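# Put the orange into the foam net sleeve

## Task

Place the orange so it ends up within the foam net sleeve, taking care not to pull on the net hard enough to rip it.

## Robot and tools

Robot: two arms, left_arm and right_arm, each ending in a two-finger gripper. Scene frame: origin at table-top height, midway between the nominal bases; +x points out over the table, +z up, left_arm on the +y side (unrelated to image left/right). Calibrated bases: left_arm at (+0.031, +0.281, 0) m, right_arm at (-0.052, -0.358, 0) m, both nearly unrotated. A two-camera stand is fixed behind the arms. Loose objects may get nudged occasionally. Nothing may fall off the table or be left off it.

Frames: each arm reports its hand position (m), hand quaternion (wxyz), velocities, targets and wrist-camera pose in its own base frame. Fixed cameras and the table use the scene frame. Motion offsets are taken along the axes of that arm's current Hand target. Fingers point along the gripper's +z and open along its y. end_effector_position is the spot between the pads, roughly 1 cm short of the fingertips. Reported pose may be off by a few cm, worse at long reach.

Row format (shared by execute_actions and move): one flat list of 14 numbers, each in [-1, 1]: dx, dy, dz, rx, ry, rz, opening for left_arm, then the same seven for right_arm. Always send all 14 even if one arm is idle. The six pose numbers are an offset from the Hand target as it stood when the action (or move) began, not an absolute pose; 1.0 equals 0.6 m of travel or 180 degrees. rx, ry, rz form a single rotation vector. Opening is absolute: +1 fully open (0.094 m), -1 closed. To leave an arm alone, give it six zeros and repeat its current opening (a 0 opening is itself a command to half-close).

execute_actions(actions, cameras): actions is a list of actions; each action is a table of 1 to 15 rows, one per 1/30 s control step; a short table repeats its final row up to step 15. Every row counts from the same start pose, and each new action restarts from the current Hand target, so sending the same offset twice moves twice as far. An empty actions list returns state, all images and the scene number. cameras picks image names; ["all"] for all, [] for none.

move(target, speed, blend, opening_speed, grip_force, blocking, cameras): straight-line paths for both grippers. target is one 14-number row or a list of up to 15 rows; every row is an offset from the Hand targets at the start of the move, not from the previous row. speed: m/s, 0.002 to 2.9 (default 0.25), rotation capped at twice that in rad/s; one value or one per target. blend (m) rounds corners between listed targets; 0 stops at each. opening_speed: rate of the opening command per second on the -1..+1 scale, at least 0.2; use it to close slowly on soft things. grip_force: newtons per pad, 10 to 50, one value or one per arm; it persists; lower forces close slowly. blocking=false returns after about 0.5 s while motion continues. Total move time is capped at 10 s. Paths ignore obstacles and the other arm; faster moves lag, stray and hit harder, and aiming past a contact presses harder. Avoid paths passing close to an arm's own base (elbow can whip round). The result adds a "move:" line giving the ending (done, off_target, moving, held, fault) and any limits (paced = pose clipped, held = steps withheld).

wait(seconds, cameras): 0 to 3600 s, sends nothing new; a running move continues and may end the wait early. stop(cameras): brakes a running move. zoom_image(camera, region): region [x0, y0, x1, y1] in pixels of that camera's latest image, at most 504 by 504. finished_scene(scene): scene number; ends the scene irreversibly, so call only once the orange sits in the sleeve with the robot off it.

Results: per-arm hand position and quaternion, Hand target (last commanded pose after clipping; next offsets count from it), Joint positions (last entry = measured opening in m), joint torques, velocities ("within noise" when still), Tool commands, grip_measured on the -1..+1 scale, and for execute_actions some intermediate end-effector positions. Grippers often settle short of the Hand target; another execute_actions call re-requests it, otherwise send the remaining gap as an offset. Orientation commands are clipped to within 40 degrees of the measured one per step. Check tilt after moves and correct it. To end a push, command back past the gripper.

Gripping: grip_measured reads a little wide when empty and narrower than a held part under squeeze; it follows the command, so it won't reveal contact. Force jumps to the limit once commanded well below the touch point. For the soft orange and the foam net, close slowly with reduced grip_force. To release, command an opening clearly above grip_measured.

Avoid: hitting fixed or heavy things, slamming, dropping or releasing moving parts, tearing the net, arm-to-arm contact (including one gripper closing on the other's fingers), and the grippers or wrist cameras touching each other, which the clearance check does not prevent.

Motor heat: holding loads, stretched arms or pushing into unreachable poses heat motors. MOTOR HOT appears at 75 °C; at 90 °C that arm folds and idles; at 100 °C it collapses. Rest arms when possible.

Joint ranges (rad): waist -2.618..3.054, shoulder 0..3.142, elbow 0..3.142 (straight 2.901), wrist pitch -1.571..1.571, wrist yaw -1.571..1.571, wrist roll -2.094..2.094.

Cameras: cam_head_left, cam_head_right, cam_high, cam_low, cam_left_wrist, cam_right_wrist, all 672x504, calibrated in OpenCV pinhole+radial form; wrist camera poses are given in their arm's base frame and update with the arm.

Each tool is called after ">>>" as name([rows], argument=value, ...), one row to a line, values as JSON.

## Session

>>> execute_actions(actions=[])

>>> zoom_image(camera="cam_head_right", region=[290, 215, 420, 305])

Scene clock: 0.00 s.
left_arm: end_effector_position=(+0.2624, -0.2644, +0.3189) grip_measured=-0.971 end_effector_quat_wxyz=(+0.335, +0.087, +0.686, -0.640) | right_arm: end_effector_position=(+0.3535, +0.2599, +0.3179) grip_measured=-0.971 end_effector_quat_wxyz=(+0.716, -0.621, +0.314, +0.052)
Joint positions: left_arm=[-0.466 1.114 0.699 0.475 0.747 -1.004 0.001] | right_arm=[0.334 1.441 0.935 0.554 -0.841 -0.996 0.001]
Joint velocities: within noise
Joint torques (N m): no reading
Heat: left arm: 24 °C; right arm: 24 °C.
Hand target: left_arm +0.2623, -0.2638, +0.3256; +0.342, +0.090, +0.680, -0.642 | right_arm +0.3537, +0.2591, +0.3210; +0.717, -0.620, +0.313, +0.050
Tool commands: left_gripper/opening=-1.0 right_gripper/opening=-1.0
camera_calibration:
cam_left_wrist: T_world_to_cam=[[-0.52096, -0.18566, 0.83315, -0.1789], [-0.85344, 0.09548, -0.51237, 0.45046], [0.01558, -0.97796, -0.20819, -0.10592]] pos_world=[0.2929, -0.17981, 0.3578]
cam_right_wrist: T_world_to_cam=[[0.45651, -0.21086, 0.86437, -0.38247], [0.54119, -0.70531, -0.45788, 0.16979], [0.7062, 0.67682, -0.20786, -0.26587]] pos_world=[0.27047, 0.21905, 0.35308]

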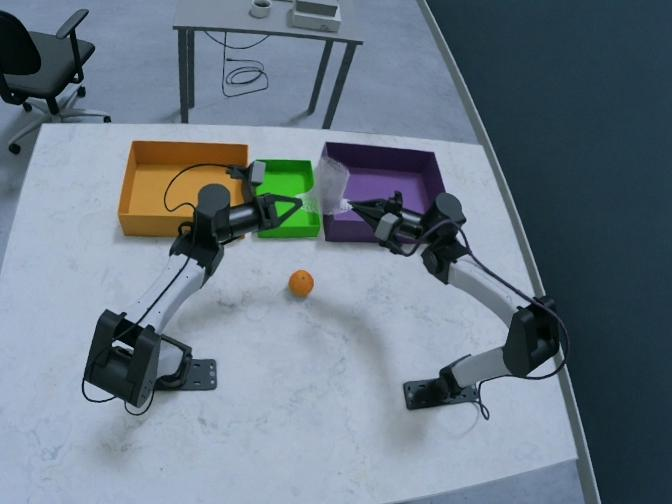

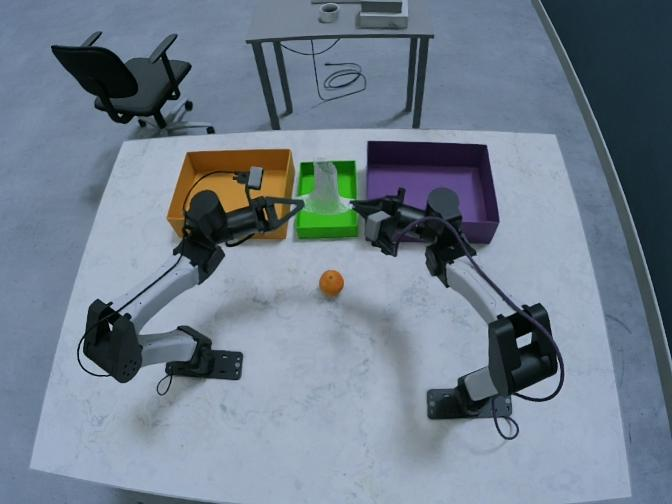

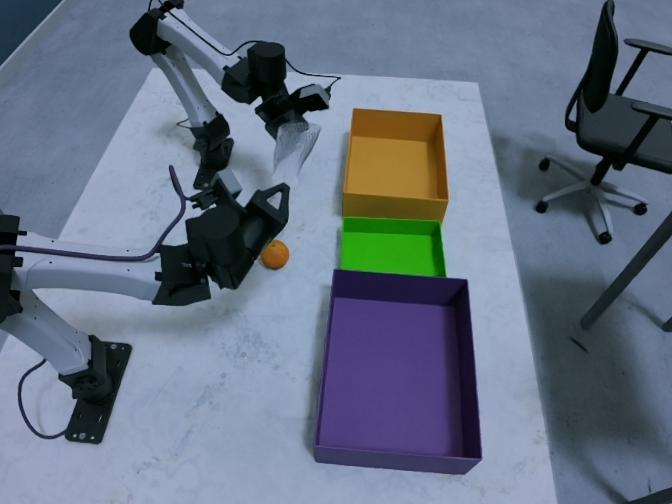

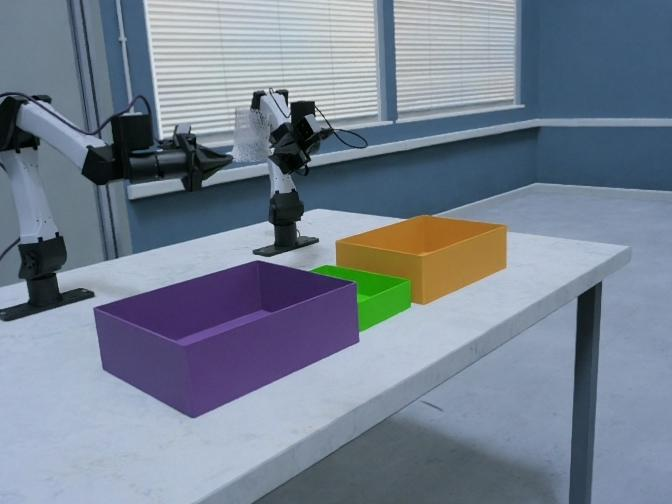

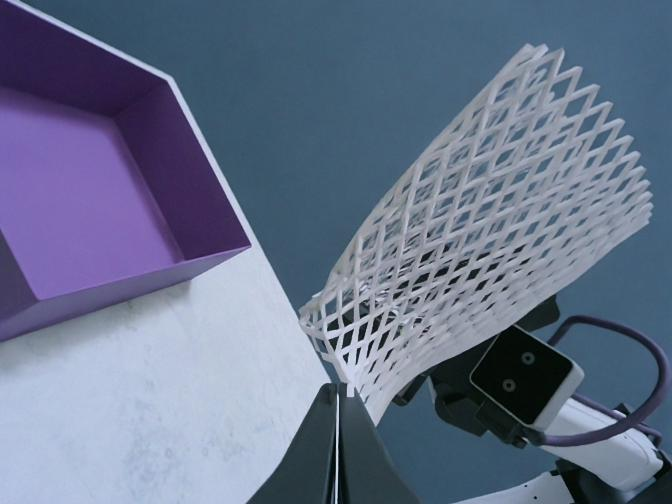

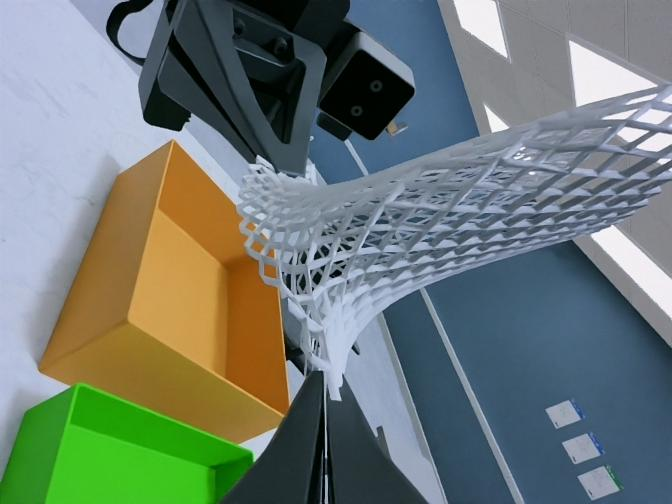

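Scaled by 3.877.

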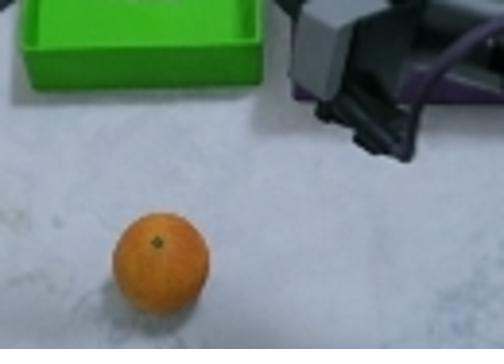

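>>> move(target=[0.2713,0.2565,-0.0275,-0.0443,0.0285,-0.0006,-1,0.1262,0.3527,-0.0163,-0.0507,0.0319,0.0002,-1], speed=0.1, cameras=["cam_head_left","cam_head_right","cam_left_wrist","cam_right_wrist"])

>>> zoom_image(camera="cam_head_right", region=[270, 215, 400, 305])

Scene clock: 38.70 s.
left_arm: end_effector_position=(+0.2212, -0.2756, +0.1069) grip_measured=-0.971 end_effector_quat_wxyz=(+0.312, +0.095, +0.738, -0.591) | right_arm: end_effector_position=(+0.3153, +0.2747, +0.1118) grip_measured=-0.971 end_effector_quat_wxyz=(+0.658, -0.673, +0.334, +0.043)
Joint positions: left_arm=[-0.615 1.68 0.169 1.383 0.594 -0.885 0.001] | right_arm=[0.435 1.811 0.49 1.146 -0.733 -1.164 0.001]
Joint torques (N m): left_arm=[-0.62 -3.7 3.34 2.19 -0.05 0.16] | right_arm=[0.59 -4.37 3.67 1.87 0.05 0.03]
Heat: left arm: 29 °C; right arm: 30 °C.
Hand target: left_arm +0.2209, -0.2752, +0.1050; +0.316, +0.094, +0.738, -0.588 | right_arm +0.3134, +0.2738, +0.1002; +0.649, -0.677, +0.343, +0.043
Off the commanded pose: left_arm 0.002 m, 1 deg | right_arm 0.012 m, 2 deg.
move: off_target (right_arm)
cam_left_wrist: T_world_to_cam=[[-0.48092, -0.30498, 0.82201, -0.06636], [-0.87676, 0.16366, -0.45223, 0.32527], [0.00339, -0.93819, -0.3461, -0.13195]] pos_world=[0.25371, -0.19727, 0.15598]
cam_right_wrist: T_world_to_cam=[[0.49861, -0.07648, 0.86344, -0.23391], [0.52153, -0.76917, -0.3693, 0.12042], [0.69238, 0.63445, -0.34363, -0.2607]] pos_world=[0.23433, 0.24013, 0.15685]

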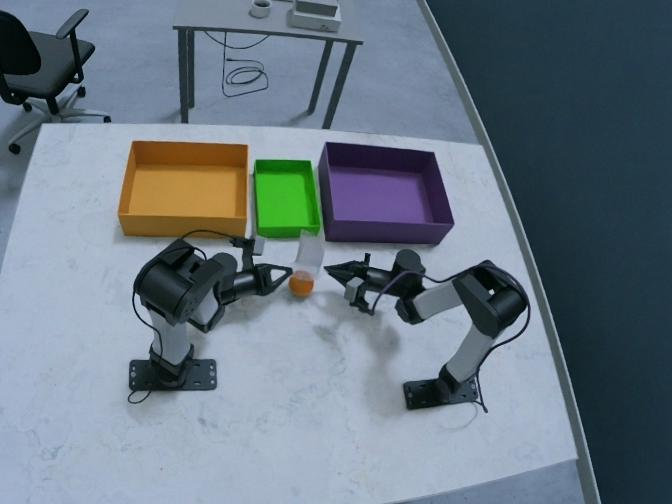

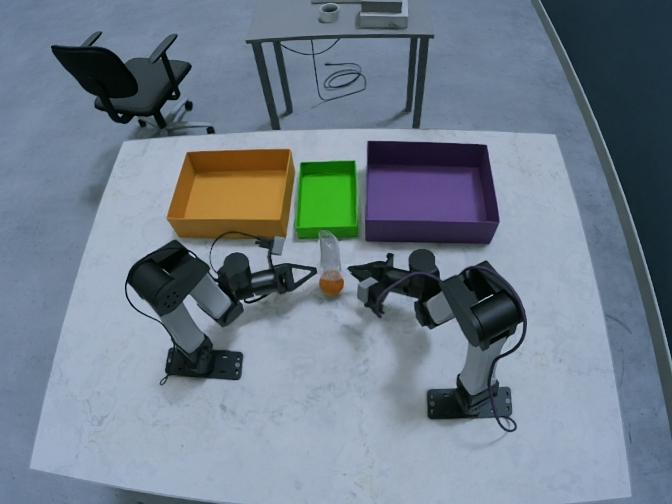

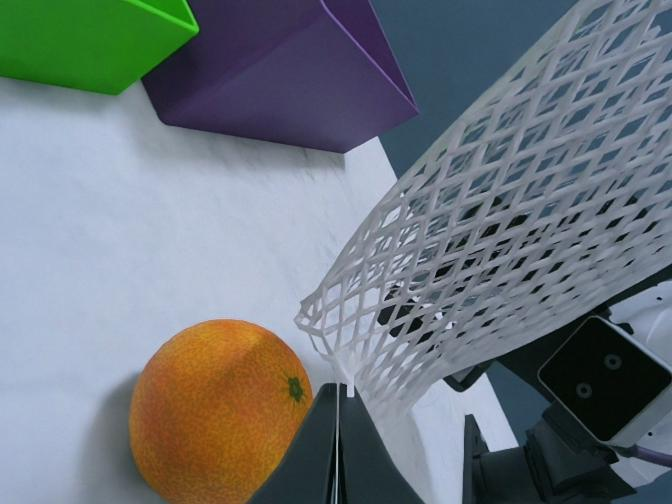

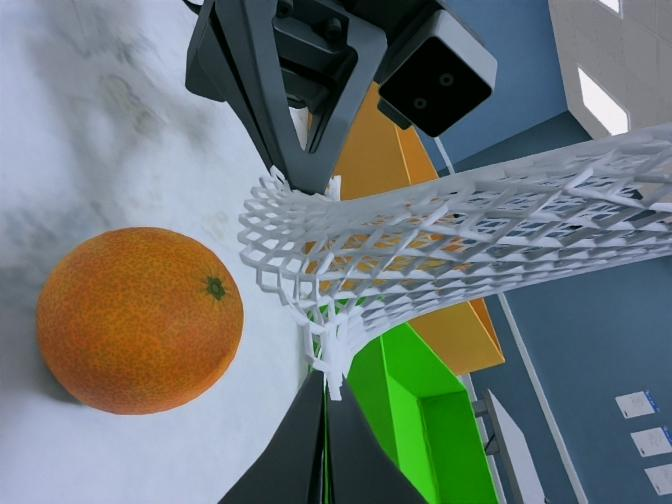

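Scaled by 3.877.

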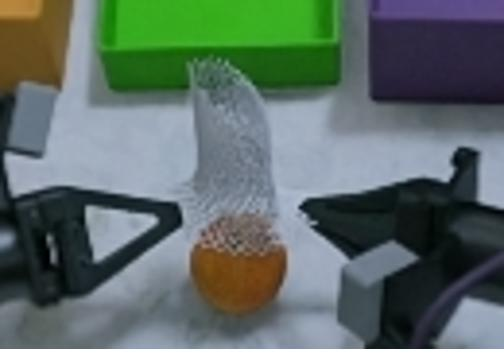

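>>> move([
  [0.0385,0.054,0.0071,0,0,0,-1,0.0337,0.0566,0.0102,0,0,0,-1],
  [0.053,0.0743,0.0098,-0.136,0.097,0,-1,0.0439,0.0736,0.0133,-0.143,0.0854,0,-1],
  [0.0872,0.118,0.0085,-0.136,0.097,0,-1,0.0678,0.1297,0.0142,-0.143,0.0854,0,-1],
], speed=0.07, blend=0.004, cameras=["cam_head_right","cam_left_wrist","cam_right_wrist"])

>>> zoom_image(camera="cam_head_right", region=[270, 215, 400, 305])

Scene clock: 67.43 s.
left_arm: end_effector_position=(+0.2200, -0.2755, +0.0257) grip_measured=-0.972 end_effector_quat_wxyz=(+0.217, +0.113, +0.879, -0.410) | right_arm: end_effector_position=(+0.3129, +0.2773, +0.0315) grip_measured=-0.972 end_effector_quat_wxyz=(-0.455, +0.797, -0.396, -0.026)
Joint positions: left_arm=[-0.695 1.565 0.365 0.527 0.419 -0.644 0.001] | right_arm=[0.52 1.779 0.693 0.35 -0.511 -1.469 0.001]
Joint torques (N m): left_arm=[-0.39 -3.7 4.34 1.78 0.02 0.2] | right_arm=[0.36 -4.55 4.38 1.5 0 0.01]
Heat: left arm: 29 °C; right arm: 29 °C.
Hand target: left_arm +0.2180, -0.2716, +0.0170; +0.214, +0.112, +0.885, -0.398 | right_arm +0.3069, +0.2711, +0.0123; -0.431, +0.804, -0.408, -0.028
Off the commanded pose: left_arm 0.010 m, 2 deg | right_arm 0.021 m, 3 deg.
move: off_target (right_arm)
cam_left_wrist: T_world_to_cam=[[-0.34762, -0.66033, 0.66567, -0.12335], [-0.93306, 0.31364, -0.17612, 0.33398], [-0.09249, -0.68234, -0.72516, -0.05864]] pos_world=[0.26332, -0.22621, 0.09841]
cam_right_wrist: T_world_to_cam=[[0.64881, 0.28758, 0.70452, -0.30612], [0.47431, -0.87682, -0.0789, 0.12949], [0.59505, 0.38535, -0.70529, -0.17741]] pos_world=[0.24275, 0.26994, 0.10076]

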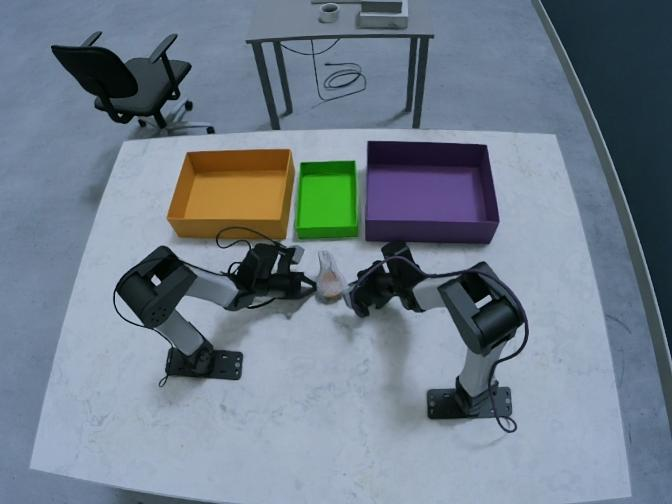

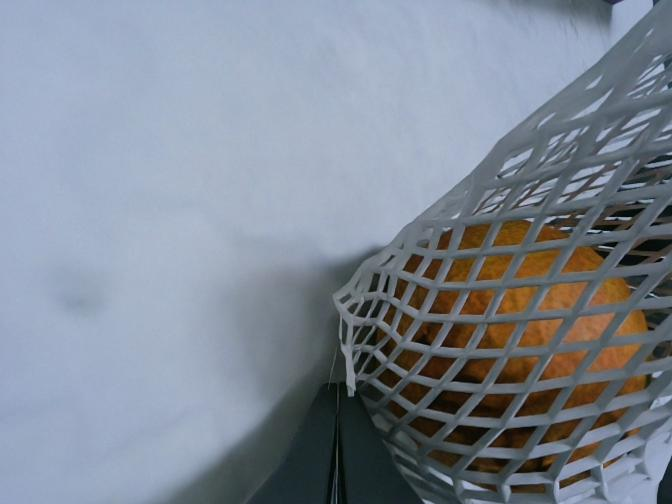

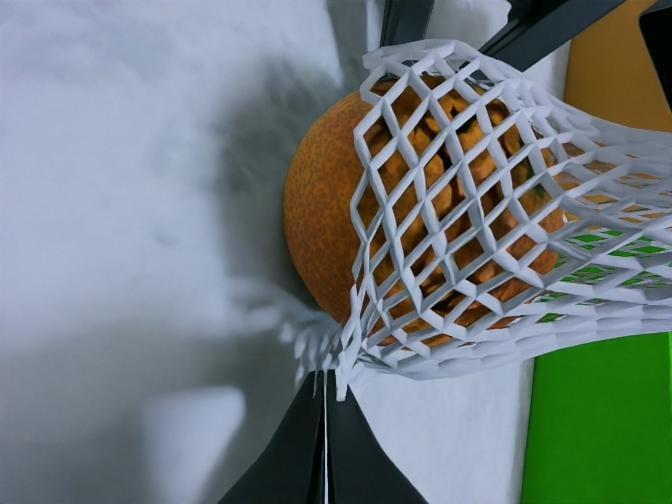

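Scaled by 3.877.

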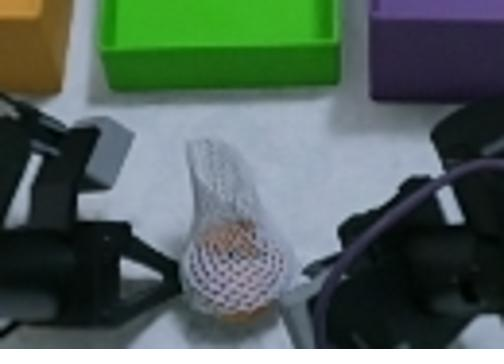

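>>> move(target=[0.0165,0.0017,0.002,0,0,0,-1,-0.0075,0.0293,0.0053,0,0,0,-1], speed=0.05, cameras=["cam_head_right","cam_left_wrist","cam_right_wrist"])

>>> zoom_image(camera="cam_head_right", region=[270, 215, 400, 305])

Scene clock: 76.57 s.
left_arm: end_effector_position=(+0.2122, -0.2776, +0.0234) grip_measured=-0.972 end_effector_quat_wxyz=(+0.221, +0.123, +0.873, -0.416) | right_arm: end_effector_position=(+0.3005, +0.2789, +0.0223) grip_measured=-0.973 end_effector_quat_wxyz=(-0.461, +0.798, -0.387, -0.022)
Joint positions: left_arm=[-0.716 1.575 0.333 0.59 0.414 -0.644 0.001] | right_arm=[0.543 1.789 0.628 0.448 -0.499 -1.463 0.001]
Joint torques (N m): left_arm=[-0.62 -3.45 4.04 1.64 -0.11 0.03] | right_arm=[0.59 -4.18 4.05 1.42 0.02 0.13]
Heat: left arm: 29 °C; right arm: 29 °C.
Hand target: left_arm +0.2100, -0.2717, +0.0112; +0.214, +0.113, +0.885, -0.398 | right_arm +0.2930, +0.2711, +0.0002; -0.431, +0.804, -0.408, -0.028
Off the commanded pose: left_arm 0.014 m, 3 deg | right_arm 0.025 m, 4 deg.
move: off_target (left_arm, right_arm)
cam_left_wrist: T_world_to_cam=[[-0.37093, -0.6464, 0.66677, -0.11717], [-0.92411, 0.32793, -0.19618, 0.32951], [-0.09185, -0.68894, -0.71898, -0.06455]] pos_world=[0.25511, -0.22826, 0.09636]
cam_right_wrist: T_world_to_cam=[[0.63192, 0.28974, 0.71884, -0.28786], [0.48567, -0.87084, -0.07594, 0.13083], [0.60399, 0.3971, -0.69102, -0.18328]] pos_world=[0.22907, 0.27011, 0.09021]

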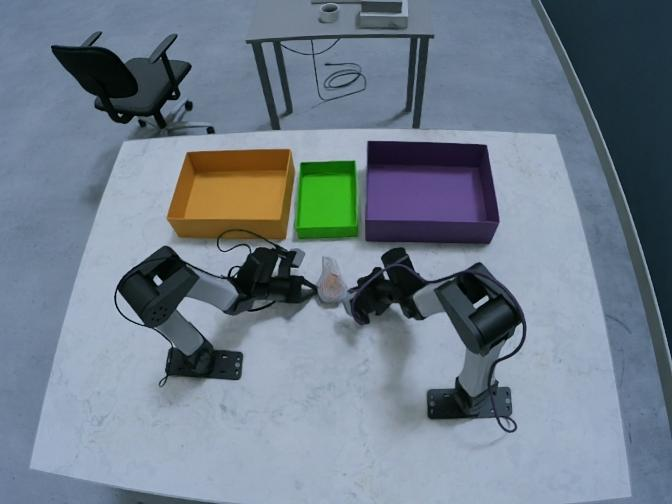

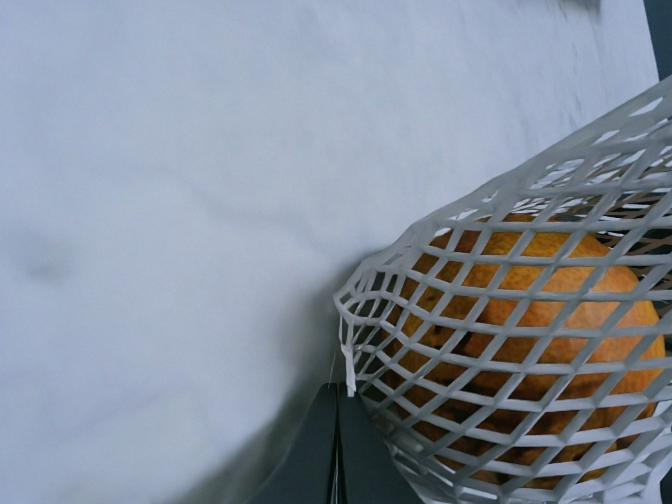

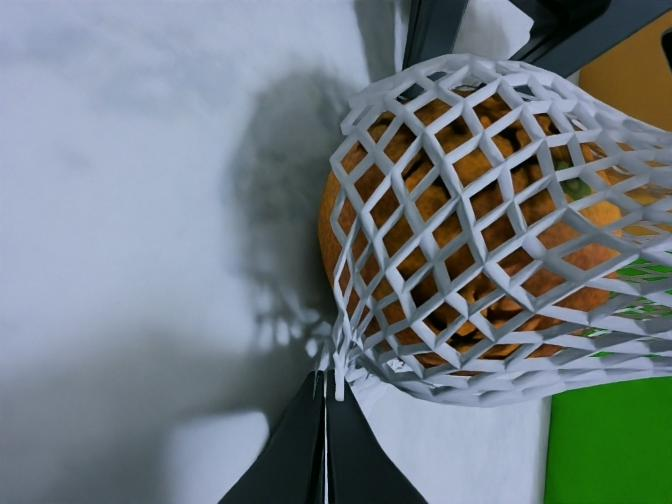

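Scaled by 3.877.

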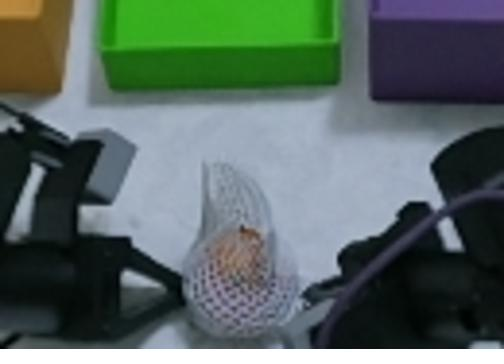

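>>> move([
  [0.0112,0,0,0,0,0,-1,-0.0046,0.0102,0,0,0,0,-1],
  [0.0112,0,-0.001,0,0,0,-0.6,-0.0046,0.0102,-0.001,0,0,0,-0.6],
  [0.0112,0,-0.15,0,0,0,-0.6,-0.0046,0.0102,-0.15,0,0,0,-0.6],
], speed=0.08, opening_speed=0.4, cameras=["cam_left_wrist","cam_right_wrist"])

Scene clock: 93.43 s.
left_arm: end_effector_position=(+0.1756, -0.2024, +0.0542) grip_measured=-0.602 end_effector_quat_wxyz=(+0.208, +0.108, +0.889, -0.394) | right_arm: end_effector_position=(+0.2640, +0.2094, +0.0531) grip_measured=-0.602 end_effector_quat_wxyz=(-0.432, +0.803, -0.409, -0.026)
Joint positions: left_arm=[-0.524 0.972 0.233 -0.035 0.527 -0.508 0.019] | right_arm=[0.384 1.419 0.506 0.069 -0.578 -1.59 0.019]
Joint torques (N m): left_arm=[0.36 -2.37 8.13 1.55 0.35 0.21] | right_arm=[-0.64 -5.83 5.83 1.29 -0.45 0]
Heat: left arm: 30 °C; right arm: 28 °C.
Hand target: left_arm +0.1781, -0.2036, +0.0611; +0.214, +0.112, +0.885, -0.398 | right_arm +0.2593, +0.2065, +0.0535; -0.431, +0.804, -0.408, -0.029
Off the commanded pose: left_arm 0.008 m, 1 deg | right_arm 0.005 m, 0 deg.
move: done; target 2's new opening was sent with right_arm's hand 0.028 m and 5 deg from that target
cam_left_wrist: T_world_to_cam=[[-0.32674, -0.68889, 0.64705, -0.11788], [-0.93979, 0.30941, -0.14513, 0.27333], [-0.10022, -0.65551, -0.7485, 0.01583]] pos_world=[0.21994, -0.1554, 0.12779]
cam_right_wrist: T_world_to_cam=[[0.67401, 0.30699, 0.67191, -0.27901], [0.45931, -0.88653, -0.0557, 0.09953], [0.57857, 0.34616, -0.73853, -0.09248]] pos_world=[0.19585, 0.2059, 0.12471]

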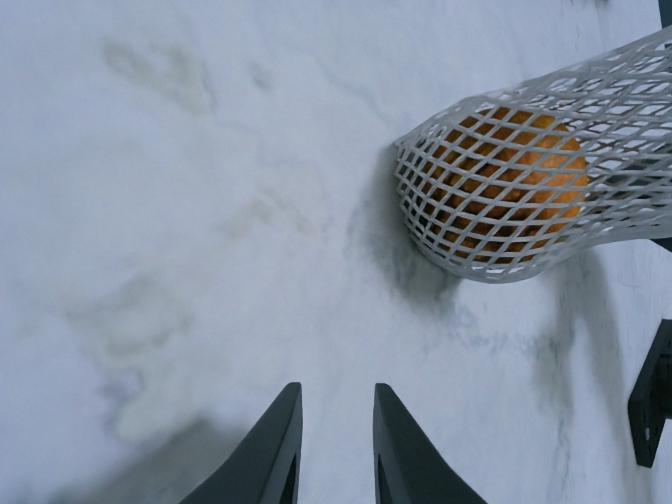

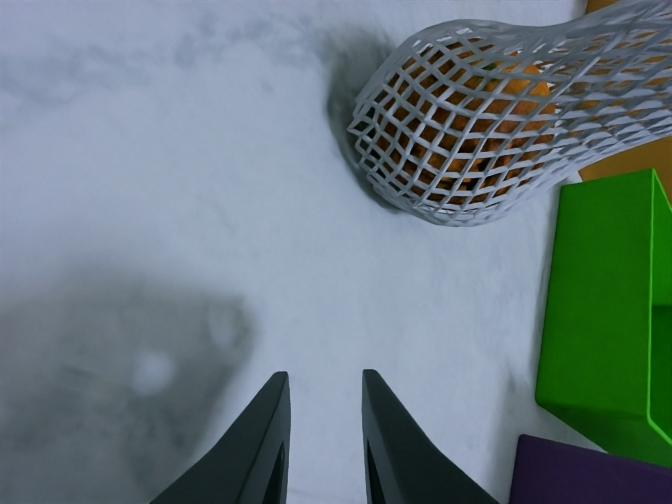

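>>> finished_scene(scene=2)

The scene is finished: the task was done.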